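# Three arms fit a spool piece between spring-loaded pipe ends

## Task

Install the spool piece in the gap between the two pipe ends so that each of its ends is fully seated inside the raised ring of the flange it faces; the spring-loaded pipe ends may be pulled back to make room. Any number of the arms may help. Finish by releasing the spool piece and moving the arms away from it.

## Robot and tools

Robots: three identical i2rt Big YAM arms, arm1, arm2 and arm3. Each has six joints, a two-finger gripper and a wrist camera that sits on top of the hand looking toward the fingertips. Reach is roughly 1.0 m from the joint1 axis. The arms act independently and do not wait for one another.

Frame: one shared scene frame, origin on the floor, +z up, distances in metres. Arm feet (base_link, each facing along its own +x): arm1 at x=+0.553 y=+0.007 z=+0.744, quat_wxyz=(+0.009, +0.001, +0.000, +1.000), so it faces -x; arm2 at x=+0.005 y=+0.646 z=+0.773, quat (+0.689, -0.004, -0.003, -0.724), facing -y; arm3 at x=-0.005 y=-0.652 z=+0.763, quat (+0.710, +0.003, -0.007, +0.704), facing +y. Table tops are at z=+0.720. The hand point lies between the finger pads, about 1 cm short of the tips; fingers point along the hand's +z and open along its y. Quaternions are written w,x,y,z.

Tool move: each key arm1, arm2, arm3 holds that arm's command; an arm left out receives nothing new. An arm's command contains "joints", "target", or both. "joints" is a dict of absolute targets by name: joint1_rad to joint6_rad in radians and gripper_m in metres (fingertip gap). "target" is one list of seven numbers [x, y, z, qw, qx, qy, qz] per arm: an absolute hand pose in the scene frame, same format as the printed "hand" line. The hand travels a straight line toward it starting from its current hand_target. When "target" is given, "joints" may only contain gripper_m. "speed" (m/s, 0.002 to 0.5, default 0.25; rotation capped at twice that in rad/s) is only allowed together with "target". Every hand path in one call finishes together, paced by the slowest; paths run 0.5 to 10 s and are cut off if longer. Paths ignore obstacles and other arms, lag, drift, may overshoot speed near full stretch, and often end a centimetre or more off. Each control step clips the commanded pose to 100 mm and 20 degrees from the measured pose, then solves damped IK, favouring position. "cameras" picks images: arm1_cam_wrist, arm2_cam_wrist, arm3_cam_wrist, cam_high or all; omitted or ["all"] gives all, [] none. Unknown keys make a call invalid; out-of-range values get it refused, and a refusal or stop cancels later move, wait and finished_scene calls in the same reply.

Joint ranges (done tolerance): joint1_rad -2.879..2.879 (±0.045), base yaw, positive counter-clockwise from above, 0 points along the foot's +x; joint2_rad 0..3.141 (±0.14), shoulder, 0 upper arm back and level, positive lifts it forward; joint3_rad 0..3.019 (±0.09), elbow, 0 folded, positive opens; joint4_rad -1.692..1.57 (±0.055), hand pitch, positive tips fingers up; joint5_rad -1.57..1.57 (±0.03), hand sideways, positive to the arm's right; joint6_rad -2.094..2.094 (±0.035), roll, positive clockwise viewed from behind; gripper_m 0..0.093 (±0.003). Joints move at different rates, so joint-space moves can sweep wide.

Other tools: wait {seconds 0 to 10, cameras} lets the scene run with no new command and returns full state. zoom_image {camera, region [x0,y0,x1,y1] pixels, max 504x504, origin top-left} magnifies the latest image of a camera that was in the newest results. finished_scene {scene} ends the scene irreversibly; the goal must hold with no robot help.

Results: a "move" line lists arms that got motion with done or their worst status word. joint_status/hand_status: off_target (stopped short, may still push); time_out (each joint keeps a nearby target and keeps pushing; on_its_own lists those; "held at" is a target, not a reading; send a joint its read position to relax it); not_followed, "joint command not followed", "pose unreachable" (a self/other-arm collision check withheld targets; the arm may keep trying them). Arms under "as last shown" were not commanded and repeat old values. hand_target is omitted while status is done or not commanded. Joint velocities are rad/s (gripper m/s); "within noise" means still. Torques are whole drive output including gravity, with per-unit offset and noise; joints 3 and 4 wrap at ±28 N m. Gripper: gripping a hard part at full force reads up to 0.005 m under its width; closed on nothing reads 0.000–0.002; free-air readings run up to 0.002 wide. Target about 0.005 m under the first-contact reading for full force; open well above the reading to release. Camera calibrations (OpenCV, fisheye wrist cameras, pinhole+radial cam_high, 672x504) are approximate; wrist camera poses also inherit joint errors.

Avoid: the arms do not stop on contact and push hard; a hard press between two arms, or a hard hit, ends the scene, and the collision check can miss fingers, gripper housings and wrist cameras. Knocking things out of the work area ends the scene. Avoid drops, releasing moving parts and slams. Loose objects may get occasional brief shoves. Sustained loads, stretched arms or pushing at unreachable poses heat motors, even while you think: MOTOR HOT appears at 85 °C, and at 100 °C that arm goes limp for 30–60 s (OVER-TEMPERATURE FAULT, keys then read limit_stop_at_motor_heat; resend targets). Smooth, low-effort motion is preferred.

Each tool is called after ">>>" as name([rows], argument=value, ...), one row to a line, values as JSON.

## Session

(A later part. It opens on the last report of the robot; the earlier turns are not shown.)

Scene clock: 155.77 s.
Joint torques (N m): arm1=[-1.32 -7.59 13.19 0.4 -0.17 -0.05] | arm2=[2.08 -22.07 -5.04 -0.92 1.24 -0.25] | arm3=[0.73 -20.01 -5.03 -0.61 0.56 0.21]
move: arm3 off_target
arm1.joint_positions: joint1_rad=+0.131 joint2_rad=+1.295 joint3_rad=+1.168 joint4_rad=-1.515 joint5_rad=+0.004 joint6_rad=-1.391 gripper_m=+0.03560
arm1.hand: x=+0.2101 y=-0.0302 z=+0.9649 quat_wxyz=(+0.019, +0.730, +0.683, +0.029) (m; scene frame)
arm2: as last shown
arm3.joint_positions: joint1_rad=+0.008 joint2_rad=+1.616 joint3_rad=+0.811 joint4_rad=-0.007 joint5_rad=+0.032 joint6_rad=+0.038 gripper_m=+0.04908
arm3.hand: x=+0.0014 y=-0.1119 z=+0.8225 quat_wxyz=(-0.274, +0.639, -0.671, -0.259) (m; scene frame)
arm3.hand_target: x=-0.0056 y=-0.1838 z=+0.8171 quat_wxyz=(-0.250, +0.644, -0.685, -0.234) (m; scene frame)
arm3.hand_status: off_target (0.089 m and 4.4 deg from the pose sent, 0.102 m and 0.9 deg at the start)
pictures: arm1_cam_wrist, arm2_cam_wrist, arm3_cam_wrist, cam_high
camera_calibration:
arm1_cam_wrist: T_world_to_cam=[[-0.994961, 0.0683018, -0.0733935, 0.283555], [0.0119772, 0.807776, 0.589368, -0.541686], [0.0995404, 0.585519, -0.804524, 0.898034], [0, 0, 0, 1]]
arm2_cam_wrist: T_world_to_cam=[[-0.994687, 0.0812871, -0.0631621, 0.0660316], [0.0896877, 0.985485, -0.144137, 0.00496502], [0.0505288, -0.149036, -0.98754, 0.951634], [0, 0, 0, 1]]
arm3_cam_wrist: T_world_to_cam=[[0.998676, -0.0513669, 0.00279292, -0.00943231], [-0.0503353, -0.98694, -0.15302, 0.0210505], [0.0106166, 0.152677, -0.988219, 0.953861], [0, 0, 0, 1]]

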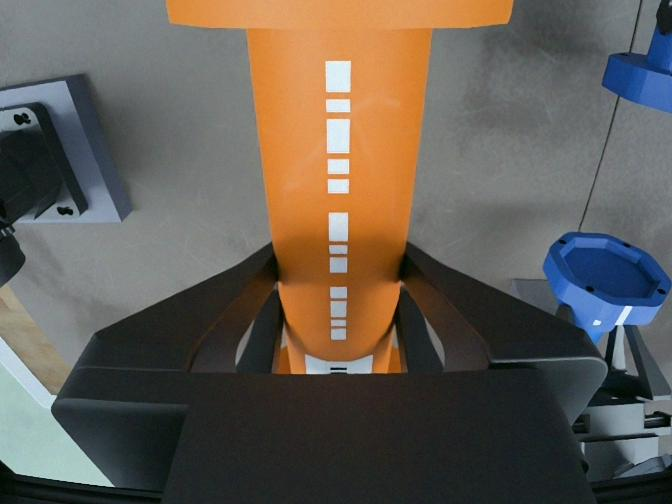

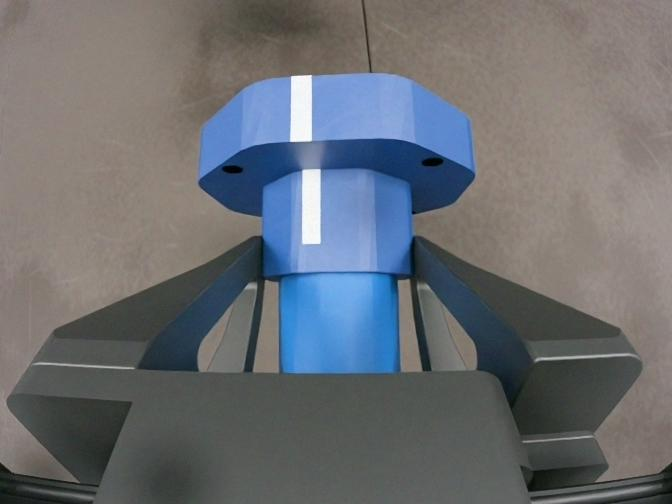

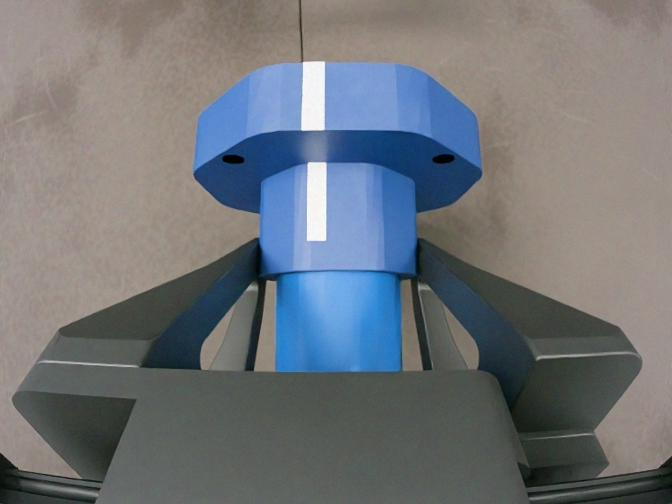

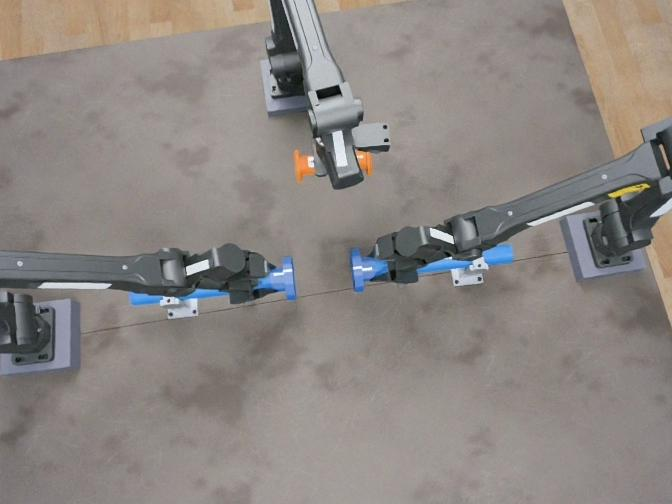

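>>> move(arm2={"joints":{"joint2_rad":1.33,"joint3_rad":0.48,"joint4_rad":-0.03}}, arm3={"joints":{"joint2_rad":1.33,"joint3_rad":0.50,"joint4_rad":-0.05}})

Scene clock: 169.43 s.
Joint torques (N m): arm1=[-1.32 -7.59 13.2 0.4 -0.17 -0.06] | arm2=[1.96 -3.31 5.86 0.85 -0.09 -0.07] | arm3=[0.15 -3.6 6.54 0.83 0 0.09]
Heat: arm1: hottest joint3_rad 42 °C; arm2: hottest joint3_rad 37 °C; arm3: hottest joint3_rad 34 °C.
move: arm2 done; arm3 done
arm1: as last shown
arm2.joint_positions: joint1_rad=+0.097 joint2_rad=+1.290 joint3_rad=+0.497 joint4_rad=-0.009 joint5_rad=+0.070 joint6_rad=+0.109 gripper_m=+0.02010
arm2.joint_status: all done
arm2.on_its_own: gripper_m moved -0.02945 to your old target +0.02000
arm2.hand: x=+0.0123 y=+0.2254 z=+0.8423 quat_wxyz=(-0.267, -0.682, -0.624, +0.272) (m; scene frame)
arm3.joint_positions: joint1_rad=+0.021 joint2_rad=+1.299 joint3_rad=+0.517 joint4_rad=-0.021 joint5_rad=+0.047 joint6_rad=+0.055 gripper_m=+0.03145
arm3.joint_status: all done
arm3.on_its_own: gripper_m moved -0.01764 toward your old target +0.02000
arm3.hand: x=-0.0017 y=-0.2254 z=+0.8364 quat_wxyz=(-0.278, +0.634, -0.673, -0.261) (m; scene frame)
pictures: arm1_cam_wrist, arm2_cam_wrist, arm3_cam_wrist, cam_high
camera_calibration:
arm1_cam_wrist: T_world_to_cam=[[-0.994961, 0.0683018, -0.0733935, 0.283555], [0.0119772, 0.807776, 0.589368, -0.541686], [0.0995404, 0.585519, -0.804524, 0.898034], [0, 0, 0, 1]]
arm2_cam_wrist: T_world_to_cam=[[-0.995944, 0.0853274, -0.028543, 0.0193883], [0.088663, 0.984704, -0.149987, -0.0913472], [0.0153085, -0.151909, -0.988276, 0.987333], [0, 0, 0, 1]]
arm3_cam_wrist: T_world_to_cam=[[0.998087, -0.0618067, 0.00125004, -0.0132859], [-0.0607841, -0.984858, -0.162358, -0.0806978], [0.0112659, 0.161971, -0.986731, 0.985832], [0, 0, 0, 1]]

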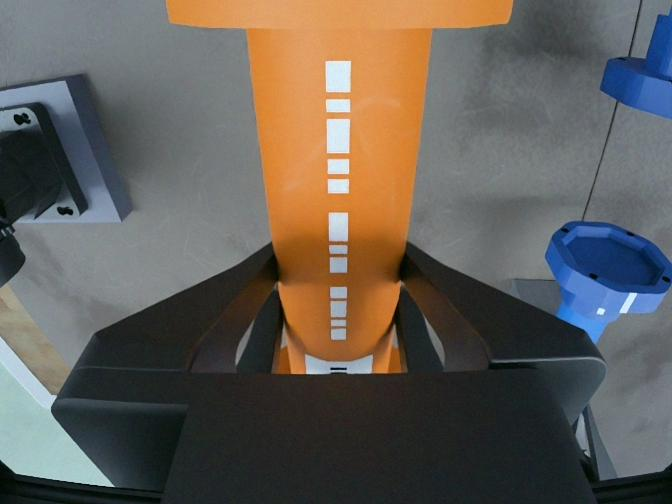

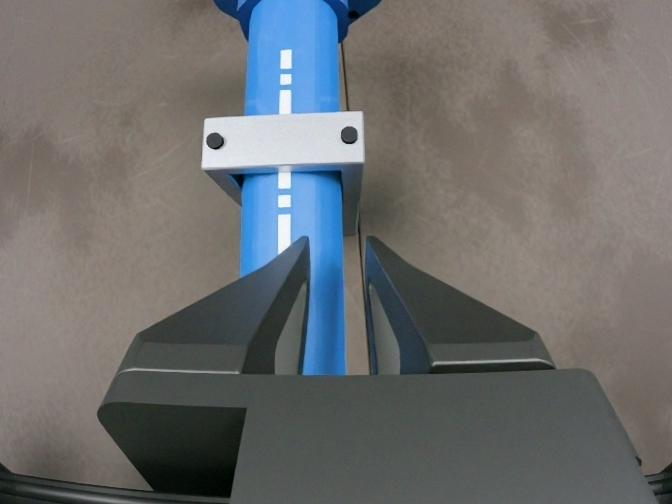

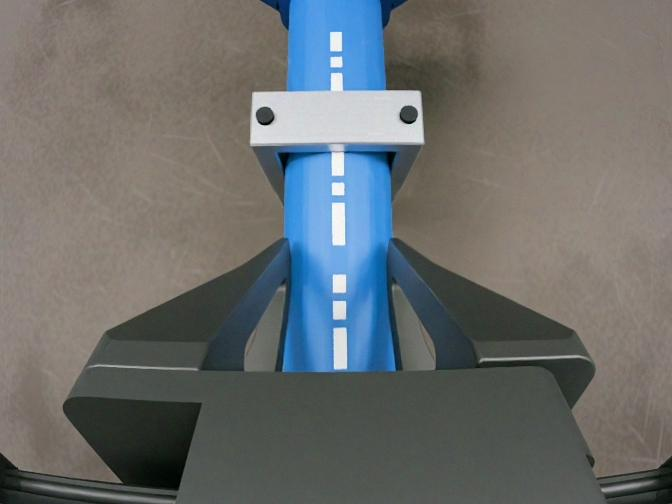

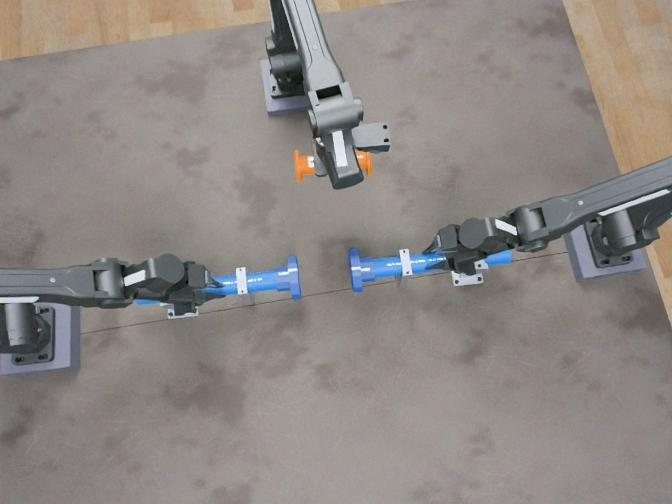

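>>> move(arm2={"joints":{"gripper_m":0.06}}, arm3={"joints":{"gripper_m":0.08}}, cameras=[])

>>> move(arm2={"target":[0.01,0.22,0.98,0.234,0.685,0.644,-0.25]}, arm3={"target":[-0.02,-0.3,1.0,-0.249,0.643,-0.685,-0.234]}, cameras=[])

>>> move(arm2={"target":[-0.02,0.09,0.95,0.007,0.9755,-0.031,0.216]})

>>> zoom_image(camera="arm1_cam_wrist", region=[500, 180, 672, 340])

Scene clock: 207.53 s.
Joint torques (N m): arm1=[-1.32 -7.59 13.2 0.4 -0.17 -0.06] | arm2=[1.73 -4.54 5.75 0.88 0.12 -0.06] | arm3=[0.44 -5.13 7.49 1.54 -0.01 0.06]
move: arm2 done; arm3 done
arm1: as last shown
arm2.joint_positions: joint1_rad=+0.099 joint2_rad=+1.304 joint3_rad=+0.497 joint4_rad=-0.010 joint5_rad=+0.066 joint6_rad=+0.108 gripper_m=+0.05989
arm2.joint_status: all done
arm2.hand: x=+0.0141 y=+0.2265 z=+0.8364 quat_wxyz=(-0.263, -0.683, -0.628, +0.266) (m; scene frame)
arm3.joint_positions: joint1_rad=+0.021 joint2_rad=+1.320 joint3_rad=+0.501 joint4_rad=-0.044 joint5_rad=+0.047 joint6_rad=+0.057 gripper_m=+0.07995
arm3.joint_status: all done
arm3.hand: x=-0.0014 y=-0.2381 z=+0.8172 quat_wxyz=(-0.259, +0.641, -0.681, -0.241) (m; scene frame)
pictures: none

Scene clock: 209.20 s.
Joint torques (N m): arm1=[-1.26 -7.59 13.19 0.4 -0.17 -0.06] | arm2=[0.15 -5.66 13.55 1.13 0.18 -0.02] | arm3=[0.38 -2.37 14.5 1.52 0.03 0.04]
move: arm2 off_target; arm3 off_target
arm1: as last shown
arm2.joint_positions: joint1_rad=+0.100 joint2_rad=+1.082 joint3_rad=+0.755 joint4_rad=-0.600 joint5_rad=+0.062 joint6_rad=+0.087 gripper_m=+0.05991
arm2.hand: x=+0.0149 y=+0.2347 z=+0.9549 quat_wxyz=(-0.222, -0.688, -0.650, +0.234) (m; scene frame)
arm2.hand_target: x=+0.0099 y=+0.2211 z=+0.9801 quat_wxyz=(-0.234, -0.685, -0.643, +0.250) (m; scene frame)
arm2.hand_status: off_target (0.029 m and 2.4 deg from the pose sent, 0.144 m and 4.2 deg at the start)
arm3.joint_positions: joint1_rad=+0.076 joint2_rad=+0.839 joint3_rad=+0.698 joint4_rad=-0.792 joint5_rad=+0.083 joint6_rad=+0.106 gripper_m=+0.07996
arm3.hand: x=-0.0142 y=-0.3108 z=+0.9750 quat_wxyz=(-0.239, +0.647, -0.691, -0.217) (m; scene frame)
arm3.hand_target: x=-0.0199 y=-0.3009 z=+0.9999 quat_wxyz=(-0.249, +0.643, -0.685, -0.234) (m; scene frame)
arm3.hand_status: off_target (0.028 m and 2.4 deg from the pose sent, 0.194 m and 1.5 deg at the start)
pictures: none

Scene clock: 213.80 s.
Joint torques (N m): arm1=[-1.32 -7.65 13.19 0.4 -0.17 -0.06] | arm2=[0.44 -13.74 12.45 -0.02 -0.38 0.17] | arm3=[1.49 -2.49 14.28 1.55 0.05 0.01]
move: arm2 off_target
arm1, arm3: as last shown
arm2.joint_positions: joint1_rad=-0.115 joint2_rad=+1.829 joint3_rad=+1.607 joint4_rad=-1.426 joint5_rad=-0.430 joint6_rad=+1.439 gripper_m=+0.05991
arm2.hand: x=-0.0128 y=+0.1043 z=+0.9444 quat_wxyz=(+0.001, -0.976, +0.023, -0.216) (m; scene frame)
arm2.hand_target: x=-0.0200 y=+0.0907 z=+0.9500 quat_wxyz=(-0.007, -0.976, +0.031, -0.216) (m; scene frame)
arm2.hand_status: off_target (0.017 m and 1.3 deg from the pose sent, 0.149 m and 105.9 deg at the start)
arm3.hand: x=-0.0142 y=-0.3109 z=+0.9750 quat_wxyz=(-0.239, +0.647, -0.691, -0.217) (m; scene frame)
pictures: arm1_cam_wrist, arm2_cam_wrist, arm3_cam_wrist, cam_high
camera_calibration:
arm1_cam_wrist: T_world_to_cam=[[-0.994961, 0.0683018, -0.0733935, 0.283555], [0.0119772, 0.807776, 0.589368, -0.541686], [0.0995404, 0.585519, -0.804524, 0.898034], [0, 0, 0, 1]]
arm2_cam_wrist: T_world_to_cam=[[0.0504592, 0.998603, 0.0156856, -0.116034], [0.482743, -0.0381359, 0.874932, -0.810818], [0.874307, -0.0365762, -0.483993, 0.59299], [0, 0, 0, 1]]
arm3_cam_wrist: T_world_to_cam=[[0.997515, -0.0698734, 0.00900429, -0.0163866], [-0.0694879, -0.99687, -0.0377071, -0.268575], [0.0116108, 0.0369877, -0.999248, 1.10986], [0, 0, 0, 1]]

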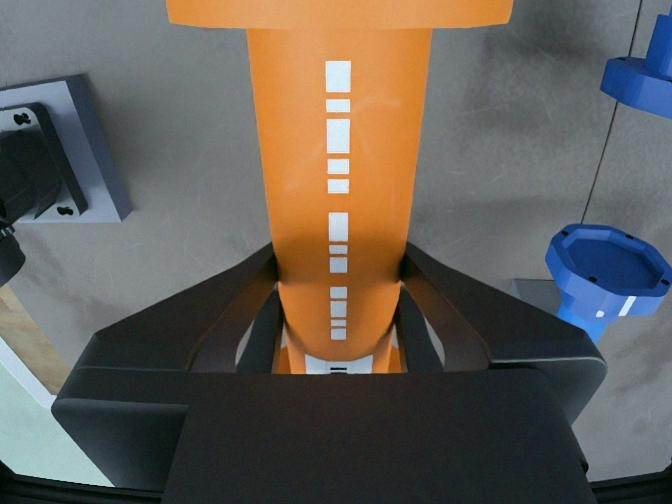

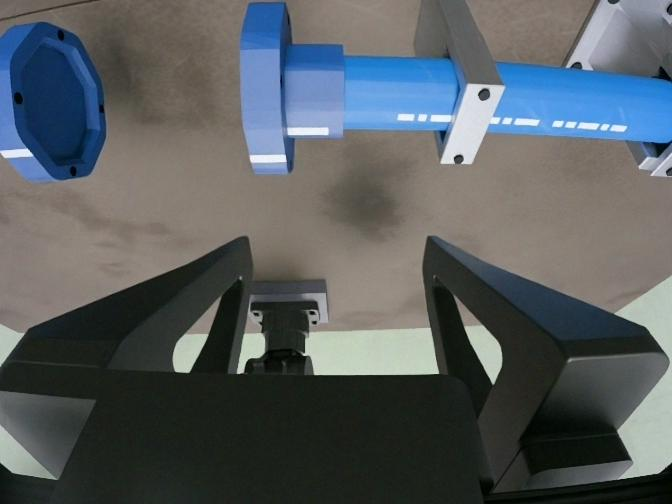

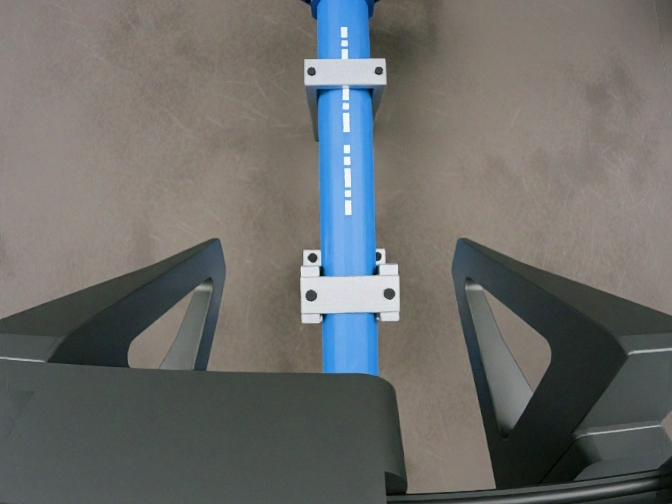

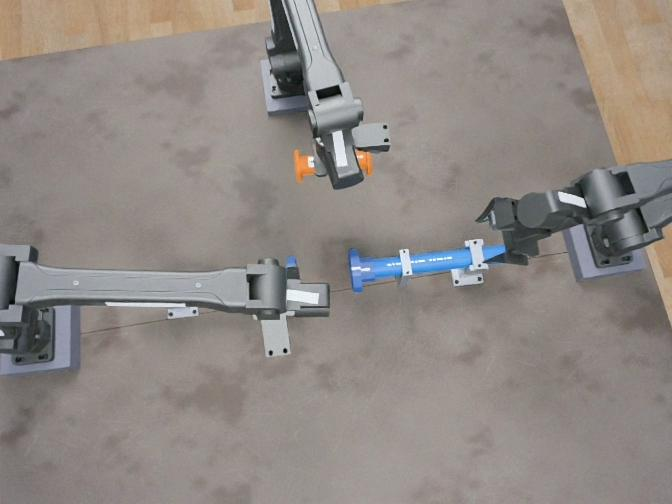

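Scaled by 2.930 from the camera's 672x504 image, which has a finer 960x720 frame.

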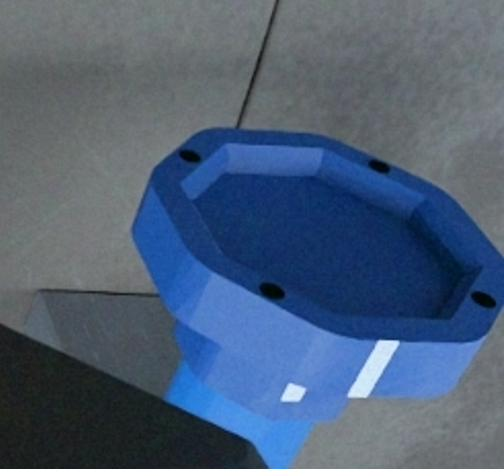

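>>> move(arm2={"target":[-0.005,0.055,0.91,0.007,0.9755,-0.031,0.216]}, cameras=["arm2_cam_wrist","arm1_cam_wrist"])

Scene clock: 221.60 s.
Joint torques (N m): arm1=[-1.32 -7.65 13.18 0.4 -0.17 -0.06] | arm2=[1.9 -15.74 12.16 0.51 -0.36 0.17] | arm3=[1.44 -2.55 14.35 1.46 0.03 0.09]
move: arm2 off_target
arm1, arm3: as last shown
arm2.joint_positions: joint1_rad=-0.099 joint2_rad=+1.941 joint3_rad=+1.659 joint4_rad=-1.371 joint5_rad=-0.432 joint6_rad=+1.478 gripper_m=+0.05991
arm2.hand: x=-0.0088 y=+0.0728 z=+0.9025 quat_wxyz=(+0.009, -0.976, +0.035, -0.217) (m; scene frame)
arm2.hand_target: x=-0.0048 y=+0.0558 z=+0.9103 quat_wxyz=(-0.007, -0.976, +0.031, -0.216) (m; scene frame)
arm2.hand_status: off_target (0.020 m and 1.9 deg from the pose sent, 0.061 m and 1.3 deg at the start)
pictures: arm1_cam_wrist, arm2_cam_wrist
camera_calibration:
arm1_cam_wrist: T_world_to_cam=[[-0.994961, 0.0683018, -0.0733935, 0.283555], [0.0119772, 0.807776, 0.589368, -0.541686], [0.0995404, 0.585519, -0.804524, 0.898034], [0, 0, 0, 1]]
arm2_cam_wrist: T_world_to_cam=[[0.0701803, 0.996862, 0.0366226, -0.102664], [0.478775, -0.065869, 0.875463, -0.775777], [0.875128, -0.0439063, -0.481895, 0.566706], [0, 0, 0, 1]]

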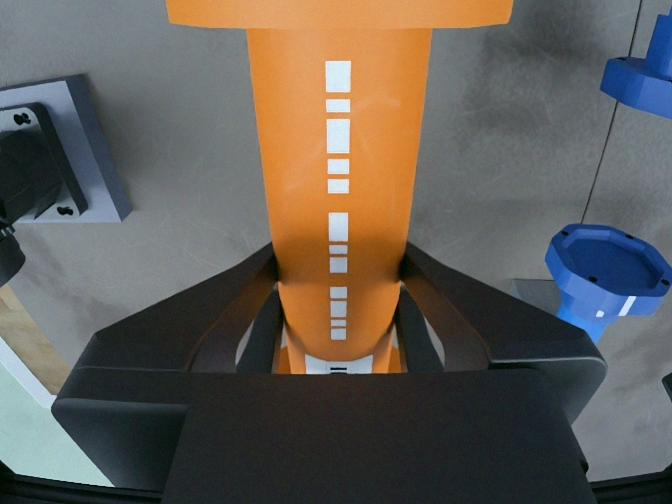

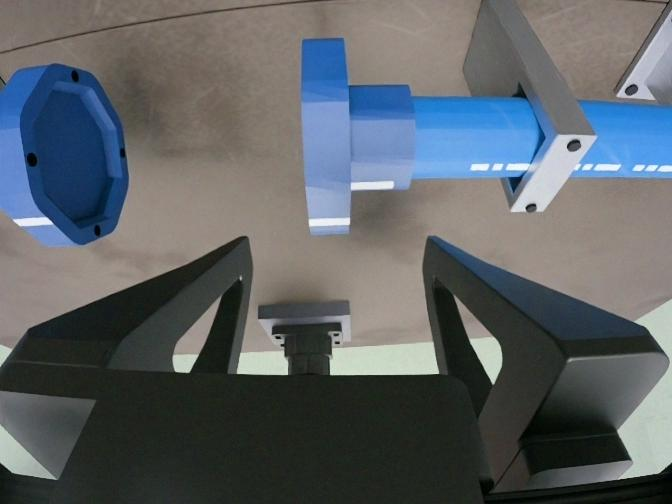

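>>> move(arm2={"target":[0.012,0.054,0.866,0.007,0.9755,-0.031,0.216],"speed":0.1}, cameras=["arm2_cam_wrist","arm1_cam_wrist","cam_high"])

Scene clock: 227.53 s.
Joint torques (N m): arm1=[-1.26 -7.53 13.19 0.4 -0.17 -0.06] | arm2=[1.96 -15.56 7.76 0.72 -0.37 0.16] | arm3=[0.32 -2.26 14.53 1.54 0.03 0.05]
move: arm2 off_target
arm1, arm3: as last shown
arm2.joint_positions: joint1_rad=-0.070 joint2_rad=+1.966 joint3_rad=+1.638 joint4_rad=-1.257 joint5_rad=-0.432 joint6_rad=+1.509 gripper_m=+0.05991
arm2.hand: x=+0.0056 y=+0.0541 z=+0.8802 quat_wxyz=(-0.018, -0.976, +0.029, -0.213) (m; scene frame)
arm2.hand_target: x=+0.0120 y=+0.0544 z=+0.8662 quat_wxyz=(-0.007, -0.976, +0.031, -0.216) (m; scene frame)
arm2.hand_status: off_target (0.016 m and 1.3 deg from the pose sent, 0.046 m and 1.9 deg at the start)
pictures: arm1_cam_wrist, arm2_cam_wrist, cam_high
camera_calibration:
arm1_cam_wrist: T_world_to_cam=[[-0.994961, 0.0683018, -0.0733935, 0.283555], [0.0119772, 0.807776, 0.589368, -0.541686], [0.0995404, 0.585519, -0.804524, 0.898034], [0, 0, 0, 1]]
arm2_cam_wrist: T_world_to_cam=[[0.0696503, 0.99741, -0.0179562, -0.0362073], [0.486449, -0.0182435, 0.873519, -0.765245], [0.870928, -0.0695756, -0.48646, 0.547938], [0, 0, 0, 1]]

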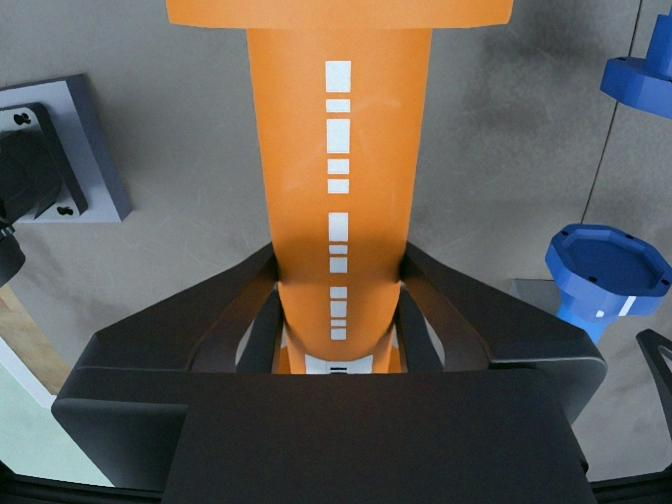

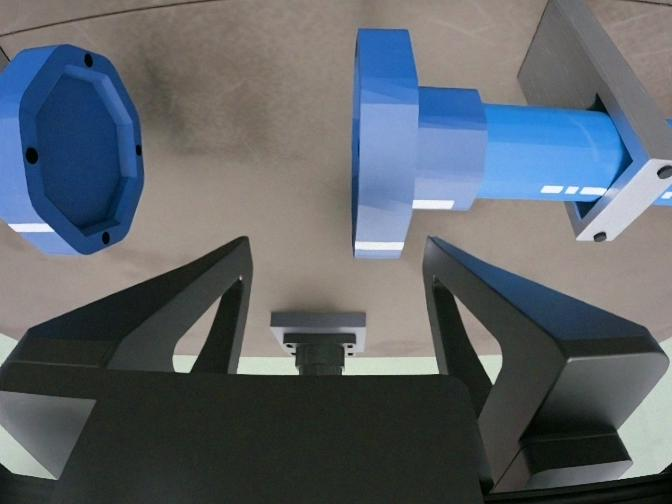

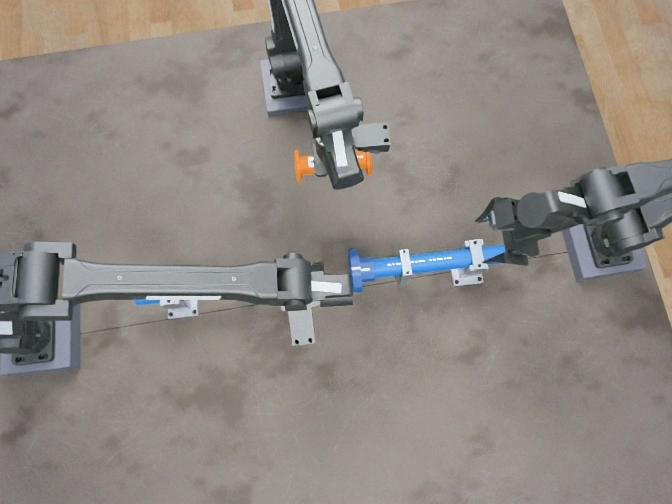

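>>> move(arm2={"target":[0.01,0.074,0.872,0.007,0.9755,-0.031,0.216],"speed":0.1}, cameras=["arm2_cam_wrist"])

>>> move(arm2={"target":[0.012,0.074,0.853,0.007,0.9755,-0.031,0.216],"speed":0.06}, cameras=["arm2_cam_wrist","arm1_cam_wrist"])

Scene clock: 232.50 s.
Joint torques (N m): arm1=[-1.32 -7.59 13.19 0.4 -0.17 -0.06] | arm2=[1.38 -18.02 7.35 0.65 -0.37 0.1] | arm3=[0.38 -2.08 14.39 1.46 0.07 0.09]
move: arm2 done
arm1, arm3: as last shown
arm2.joint_positions: joint1_rad=-0.070 joint2_rad=+1.949 joint3_rad=+1.574 joint4_rad=-1.247 joint5_rad=-0.433 joint6_rad=+1.509 gripper_m=+0.05991
arm2.hand: x=+0.0081 y=+0.0739 z=+0.8670 quat_wxyz=(+0.000, -0.976, +0.033, -0.215) (m; scene frame)
arm2.hand_target: x=+0.0101 y=+0.0740 z=+0.8721 quat_wxyz=(-0.007, -0.976, +0.031, -0.216) (m; scene frame)
arm2.hand_status: done (0.005 m and 0.9 deg from the pose sent, 0.022 m and 1.3 deg at the start)
pictures: arm2_cam_wrist
camera_calibration:
arm2_cam_wrist: T_world_to_cam=[[0.0700205, 0.997376, 0.0183768, -0.0878569], [0.482296, -0.0499737, 0.874582, -0.753088], [0.873205, -0.0523755, -0.48453, 0.537803], [0, 0, 0, 1]]

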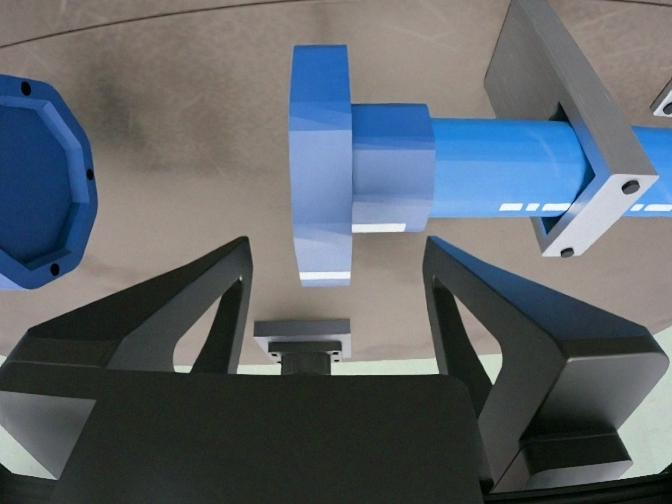

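Scene clock: 233.50 s.
Joint torques (N m): arm1=[-1.38 -7.65 13.2 0.42 -0.17 -0.06] | arm2=[1.67 -16.62 7.23 0.72 -0.37 0.13] | arm3=[0.38 -1.96 14.65 1.63 0.07 0.09]
move: arm2 done
arm1.joint_positions: joint1_rad=+0.131 joint2_rad=+1.295 joint3_rad=+1.168 joint4_rad=-1.515 joint5_rad=+0.004 joint6_rad=-1.391 gripper_m=+0.03560
arm1.hand: x=+0.2101 y=-0.0302 z=+0.9649 quat_wxyz=(+0.019, +0.730, +0.683, +0.029) (m; scene frame)
arm2.joint_positions: joint1_rad=-0.070 joint2_rad=+1.949 joint3_rad=+1.548 joint4_rad=-1.202 joint5_rad=-0.433 joint6_rad=+1.509 gripper_m=+0.05991
arm2.hand: x=+0.0079 y=+0.0730 z=+0.8577 quat_wxyz=(-0.009, -0.976, +0.031, -0.214) (m; scene frame)
arm2.hand_target: x=+0.0121 y=+0.0741 z=+0.8531 quat_wxyz=(-0.007, -0.976, +0.031, -0.216) (m; scene frame)
arm2.hand_status: done (0.006 m and 0.3 deg from the pose sent, 0.014 m and 0.9 deg at the start)
arm3: as last shown
arm3.hand: x=-0.0143 y=-0.3109 z=+0.9750 quat_wxyz=(-0.239, +0.647, -0.691, -0.217) (m; scene frame)
pictures: arm1_cam_wrist, arm2_cam_wrist
camera_calibration:
arm1_cam_wrist: T_world_to_cam=[[-0.994961, 0.0683018, -0.0733935, 0.283555], [0.0119772, 0.807776, 0.589368, -0.541686], [0.0995404, 0.585519, -0.804524, 0.898034], [0, 0, 0, 1]]
arm2_cam_wrist: T_world_to_cam=[[0.0700314, 0.997544, -0.00105295, -0.0701568], [0.484337, -0.0330795, 0.874256, -0.745987], [0.872074, -0.0617354, -0.485464, 0.53488], [0, 0, 0, 1]]

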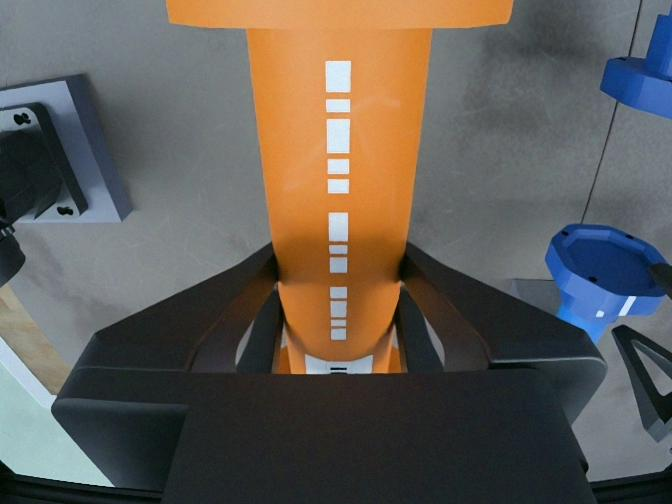

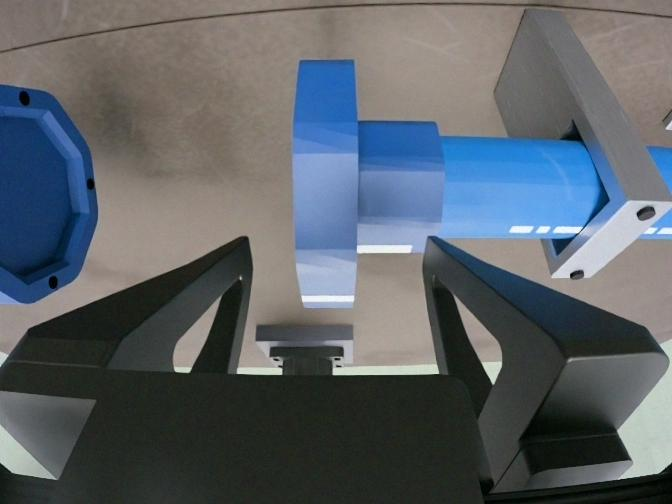

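>>> zoom_image(camera="arm1_cam_wrist", region=[500, 180, 672, 340])

>>> move(arm2={"joints":{"gripper_m":0.034}}, cameras=["arm2_cam_wrist","arm1_cam_wrist"])

>>> zoom_image(camera="arm1_cam_wrist", region=[500, 180, 672, 340])

Scaled by 2.930 from the camera's 672x504 image, which has a finer 960x720 frame.

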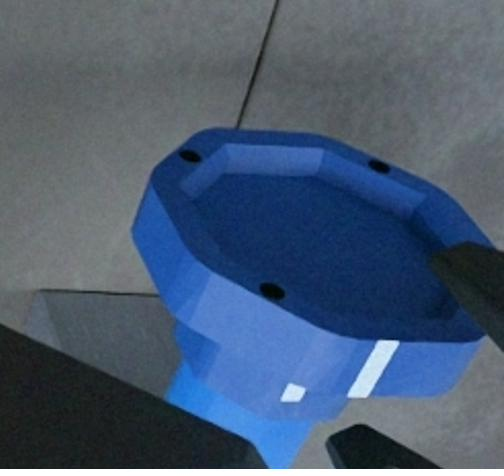

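Scene clock: 237.63 s.
Joint torques (N m): arm1=[-1.32 -7.53 13.19 0.39 -0.17 -0.06] | arm2=[1.61 -16.56 7.25 0.68 -0.38 0.13] | arm3=[0.73 -2.02 14.49 1.5 0.08 0.04]
Heat: arm1: hottest joint3_rad 47 °C; arm2: hottest joint3_rad 39 °C; arm3: hottest joint3_rad 37 °C.
move: arm2 done
arm1, arm3: as last shown
arm2.joint_positions: joint1_rad=-0.070 joint2_rad=+1.949 joint3_rad=+1.548 joint4_rad=-1.201 joint5_rad=-0.433 joint6_rad=+1.509 gripper_m=+0.03423
arm2.joint_status: all done
arm2.hand: x=+0.0079 y=+0.0729 z=+0.8577 quat_wxyz=(-0.010, -0.976, +0.031, -0.214) (m; scene frame)
pictures: arm1_cam_wrist, arm2_cam_wrist
camera_calibration:
arm1_cam_wrist: T_world_to_cam=[[-0.994961, 0.0683018, -0.0733935, 0.283555], [0.0119772, 0.807776, 0.589368, -0.541686], [0.0995404, 0.585519, -0.804524, 0.898034], [0, 0, 0, 1]]
arm2_cam_wrist: T_world_to_cam=[[0.0700312, 0.997544, -0.00143395, -0.0697423], [0.484377, -0.0327483, 0.874246, -0.745999], [0.872052, -0.0619191, -0.48548, 0.534911], [0, 0, 0, 1]]

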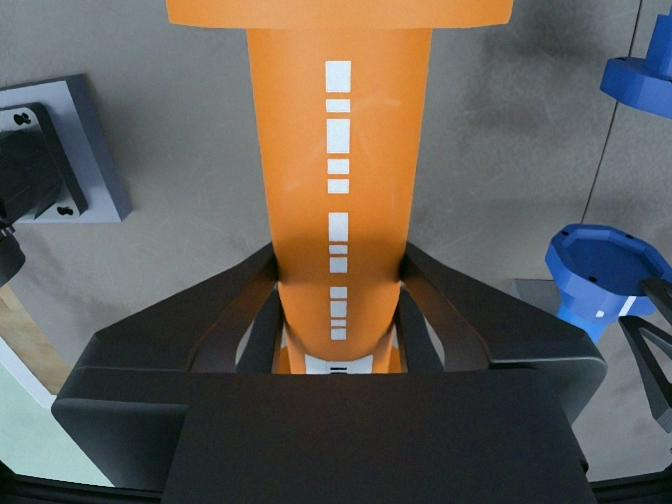

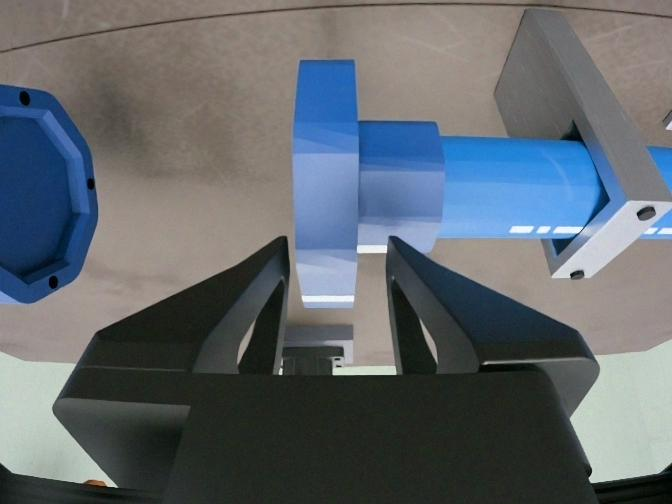

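Scaled by 2.930 from the camera's 672x504 image, which has a finer 960x720 frame.

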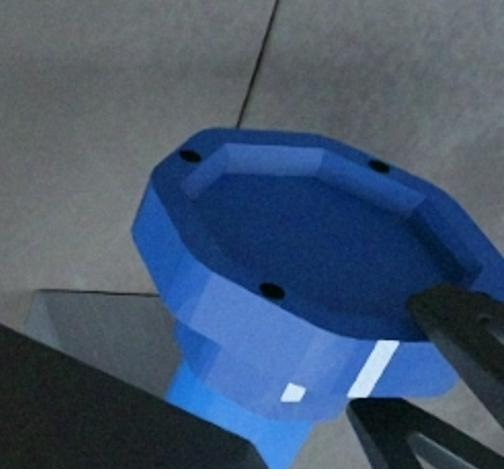

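>>> move(arm2={"target":[0.012,0.076,0.862,0.007,0.9755,-0.031,0.216],"speed":0.1}, cameras=[])

>>> move(arm2={"joints":{"gripper_m":0.01}}, cameras=["arm2_cam_wrist","arm1_cam_wrist"])

>>> zoom_image(camera="arm1_cam_wrist", region=[500, 180, 672, 340])

>>> move(arm2={"target":[0.012,0.17,0.862,0.007,0.9755,-0.031,0.216],"speed":0.08})

>>> zoom_image(camera="arm1_cam_wrist", region=[500, 180, 672, 340])

Scene clock: 250.07 s.
Joint torques (N m): arm1=[-1.32 -7.59 13.2 0.4 -0.17 -0.06] | arm2=[1.61 -17.61 7.58 0.05 -0.37 0.12] | arm3=[0.67 -2.49 14.49 1.47 0.03 0.12]
move: arm2 done
arm1, arm3: as last shown
arm2.joint_positions: joint1_rad=-0.070 joint2_rad=+1.949 joint3_rad=+1.548 joint4_rad=-1.201 joint5_rad=-0.433 joint6_rad=+1.509 gripper_m=+0.03411
arm2.hand: x=+0.0079 y=+0.0729 z=+0.8577 quat_wxyz=(-0.010, -0.976, +0.031, -0.214) (m; scene frame)
arm2.hand_target: x=+0.0121 y=+0.0760 z=+0.8620 quat_wxyz=(-0.007, -0.976, +0.031, -0.216) (m; scene frame)
arm2.hand_status: done (0.007 m and 0.4 deg from the pose sent, 0.007 m and 0.4 deg at the start)
pictures: none

Scene clock: 250.60 s.
Joint torques (N m): arm1=[-1.32 -7.59 13.2 0.42 -0.17 -0.06] | arm2=[1.61 -17.67 7.58 -0.03 -0.35 0.12] | arm3=[1.44 -2.84 14.3 1.42 0.11 0.06]
move: arm2 off_target
arm1: as last shown
arm2.joint_positions: joint1_rad=-0.070 joint2_rad=+1.949 joint3_rad=+1.548 joint4_rad=-1.199 joint5_rad=-0.433 joint6_rad=+1.510 gripper_m=+0.01753
arm2.joint_status: gripper_m off_target (ended at +0.01755, target +0.01000)
arm2.hand: x=+0.0079 y=+0.0724 z=+0.8578 quat_wxyz=(-0.011, -0.976, +0.031, -0.214) (m; scene frame)
arm3.joint_positions: joint1_rad=+0.076 joint2_rad=+0.839 joint3_rad=+0.698 joint4_rad=-0.792 joint5_rad=+0.083 joint6_rad=+0.106 gripper_m=+0.07996
arm3.hand: x=-0.0143 y=-0.3109 z=+0.9750 quat_wxyz=(-0.239, +0.647, -0.691, -0.217) (m; scene frame)
pictures: arm1_cam_wrist, arm2_cam_wrist
camera_calibration:
arm1_cam_wrist: T_world_to_cam=[[-0.994961, 0.0683018, -0.0733935, 0.283555], [0.0119772, 0.807776, 0.589368, -0.541686], [0.0995404, 0.585519, -0.804524, 0.898034], [0, 0, 0, 1]]
arm2_cam_wrist: T_world_to_cam=[[0.0703832, 0.997514, -0.00357902, -0.0673737], [0.484263, -0.0310318, 0.874372, -0.74626], [0.872087, -0.0632743, -0.485243, 0.534784], [0, 0, 0, 1]]

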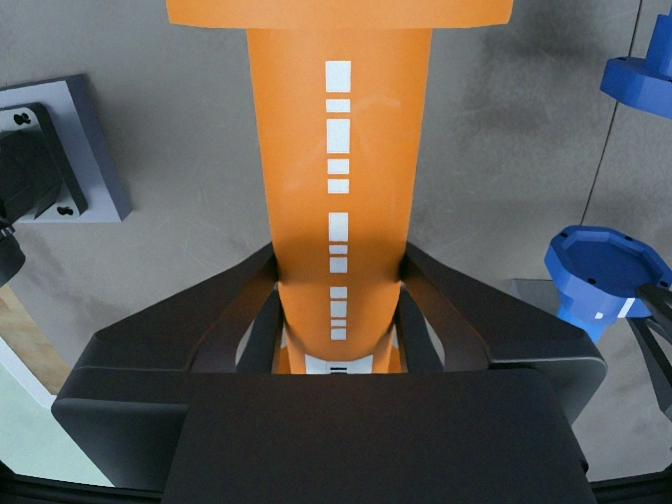

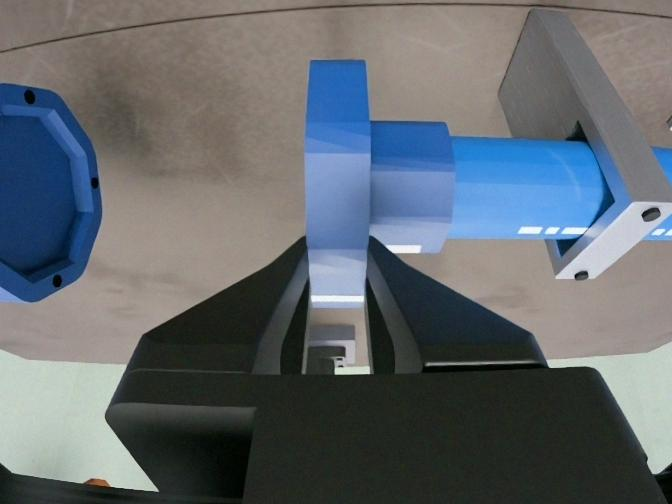

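Scaled by 2.930 from the camera's 672x504 image, which has a finer 960x720 frame.

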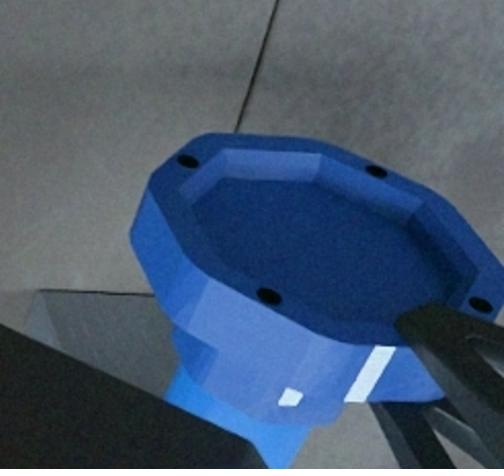

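Scene clock: 252.33 s.
Joint torques (N m): arm1=[-1.32 -7.59 13.2 0.42 -0.17 -0.06] | arm2=[0.32 -20.6 0.4 -4 -0.42 -0.1] | arm3=[0.15 -2.2 14.31 1.43 0.05 0.04]
move: arm2 off_target
arm1, arm3: as last shown
arm2.joint_positions: joint1_rad=-0.073 joint2_rad=+1.811 joint3_rad=+1.334 joint4_rad=-0.989 joint5_rad=-0.433 joint6_rad=+1.513 gripper_m=+0.01762
arm2.hand: x=+0.0100 y=+0.1005 z=+0.8572 quat_wxyz=(-0.076, -0.975, +0.019, -0.208) (m; scene frame)
arm2.hand_target: x=+0.0131 y=+0.1620 z=+0.8599 quat_wxyz=(-0.008, -0.976, +0.031, -0.217) (m; scene frame)
arm2.hand_status: off_target (0.070 m and 8.1 deg from the pose sent, 0.098 m and 0.5 deg at the start)
pictures: arm1_cam_wrist, arm2_cam_wrist, arm3_cam_wrist, cam_high
camera_calibration:
arm1_cam_wrist: T_world_to_cam=[[-0.994961, 0.0683018, -0.0733935, 0.283555], [0.0119772, 0.807776, 0.589368, -0.541686], [0.0995404, 0.585519, -0.804524, 0.898034], [0, 0, 0, 1]]
arm2_cam_wrist: T_world_to_cam=[[0.0745665, 0.98787, -0.136212, 0.0190726], [0.498604, 0.0813589, 0.863003, -0.747575], [0.863617, -0.132267, -0.486489, 0.542544], [0, 0, 0, 1]]
arm3_cam_wrist: T_world_to_cam=[[0.997542, -0.0694929, 0.00900976, -0.0161426], [-0.0691074, -0.996896, -0.0377049, -0.268592], [0.011602, 0.0369896, -0.999248, 1.10986], [0, 0, 0, 1]]

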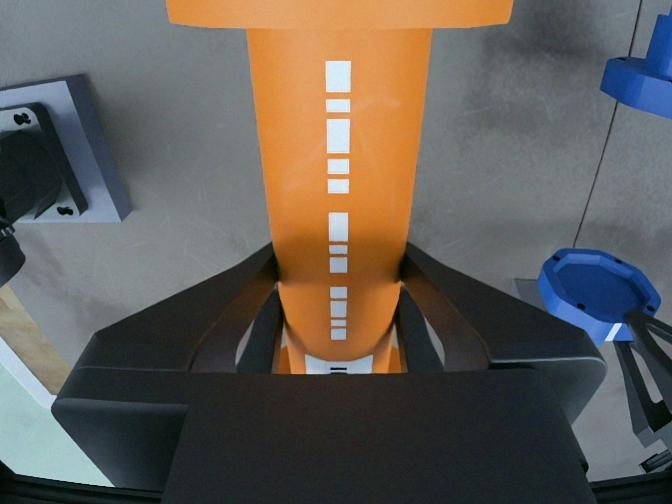

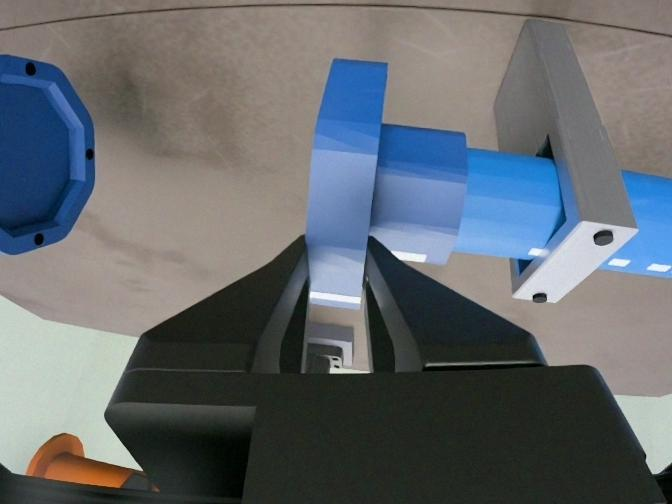

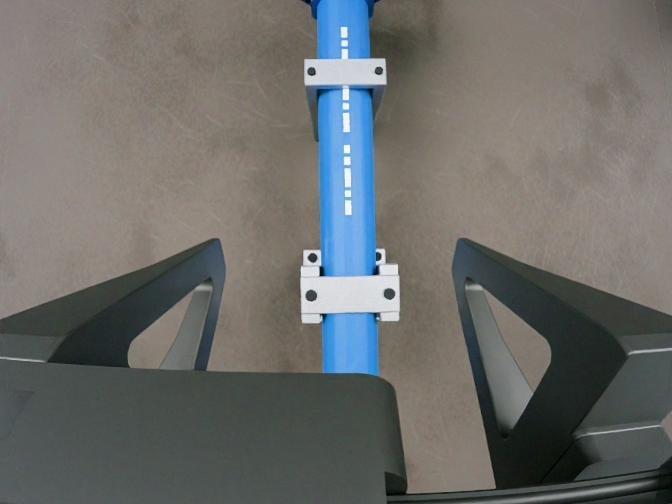

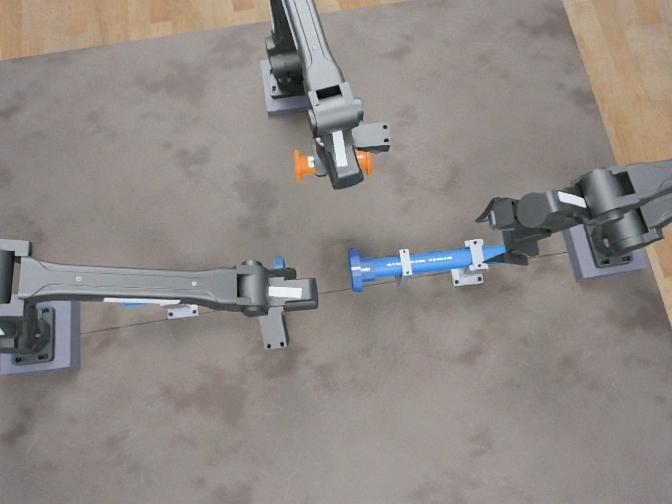

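Scaled by 2.930 from the camera's 672x504 image, which has a finer 960x720 frame.

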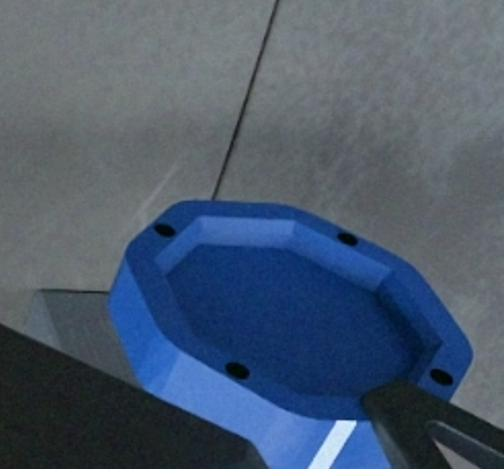

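>>> move(arm2={"target":[0.012,0.22,0.857,0.007,0.9755,-0.031,0.216],"speed":0.08})

>>> zoom_image(camera="cam_high", region=[230, 210, 400, 330])

Scene clock: 257.17 s.
Joint torques (N m): arm1=[-1.32 -7.59 13.2 0.4 -0.17 -0.06] | arm2=[-0.15 -21.3 -2.56 -5.39 -0.56 -0.16] | arm3=[0.44 -2.02 14.32 1.51 0 0.03]
move: arm2 off_target
arm1, arm3: as last shown
arm2.joint_positions: joint1_rad=-0.073 joint2_rad=+1.765 joint3_rad=+1.264 joint4_rad=-0.908 joint5_rad=-0.431 joint6_rad=+1.514 gripper_m=+0.01798
arm2.hand: x=+0.0106 y=+0.1084 z=+0.8573 quat_wxyz=(-0.103, -0.973, +0.014, -0.205) (m; scene frame)
arm2.hand_target: x=+0.0145 y=+0.1931 z=+0.8537 quat_wxyz=(-0.009, -0.975, +0.032, -0.218) (m; scene frame)
arm2.hand_status: off_target (0.112 m and 11.3 deg from the pose sent, 0.120 m and 8.1 deg at the start; pose on its path clipped on 21 of 37 steps)
pictures: arm1_cam_wrist, arm2_cam_wrist, arm3_cam_wrist, cam_high
camera_calibration:
arm1_cam_wrist: T_world_to_cam=[[-0.994961, 0.0683018, -0.0733935, 0.283555], [0.0119772, 0.807776, 0.589368, -0.541686], [0.0995404, 0.585519, -0.804524, 0.898034], [0, 0, 0, 1]]
arm2_cam_wrist: T_world_to_cam=[[0.0744694, 0.978741, -0.191102, 0.0592551], [0.505465, 0.128146, 0.853279, -0.74544], [0.859628, -0.160138, -0.485176, 0.545085], [0, 0, 0, 1]]
arm3_cam_wrist: T_world_to_cam=[[0.997542, -0.0694929, 0.00900976, -0.0161426], [-0.0691074, -0.996896, -0.0377049, -0.268592], [0.011602, 0.0369896, -0.999248, 1.10986], [0, 0, 0, 1]]

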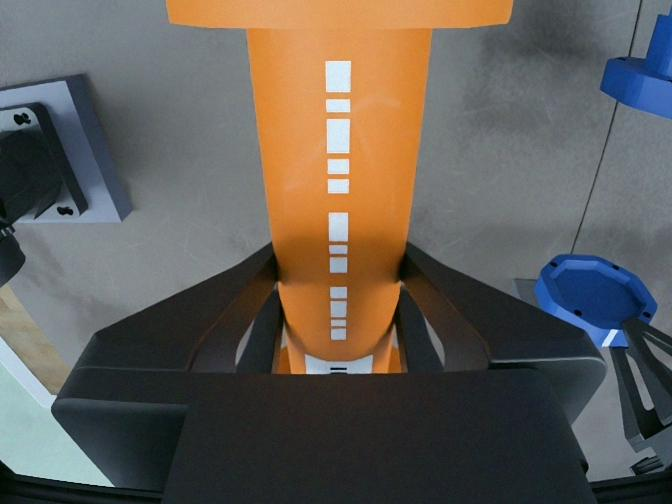

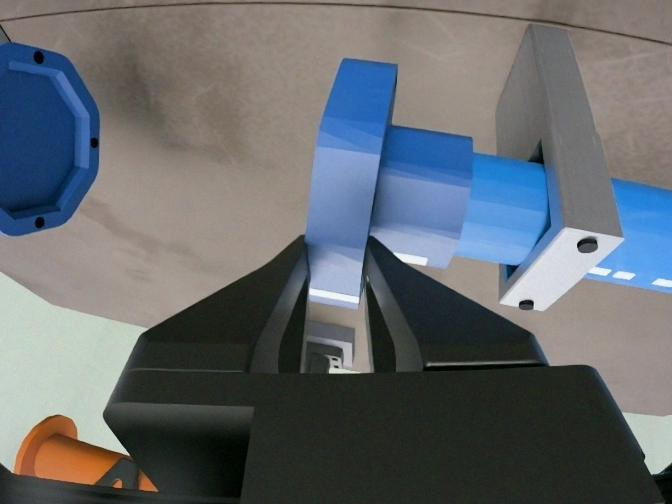

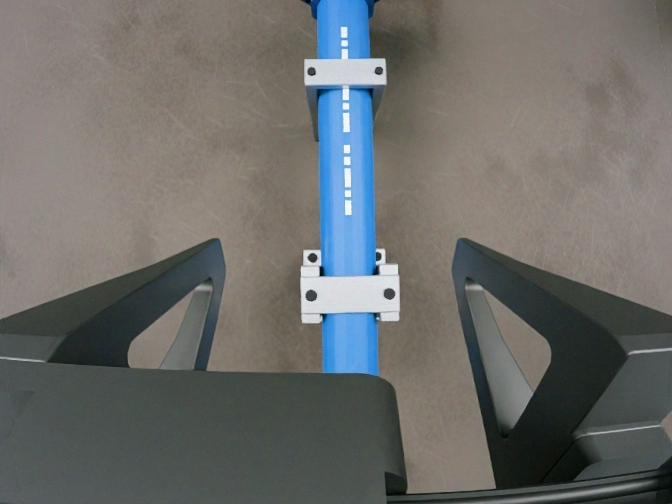

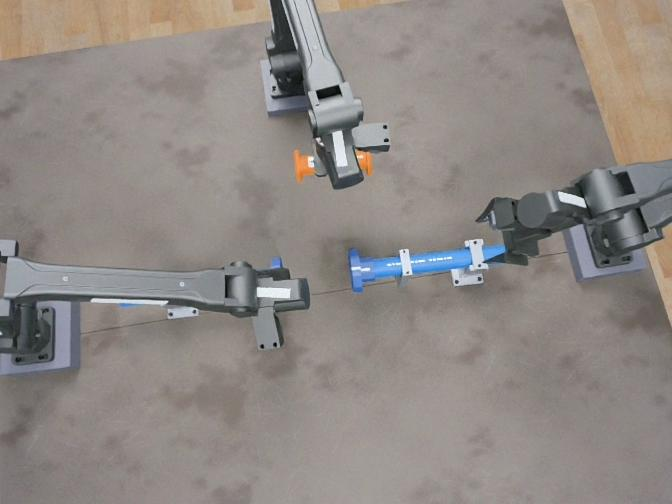

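Scaled by 2.965 from the camera's 672x504 image, which has a finer 960x720 frame.

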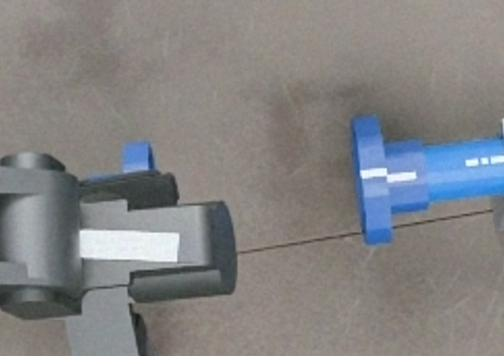

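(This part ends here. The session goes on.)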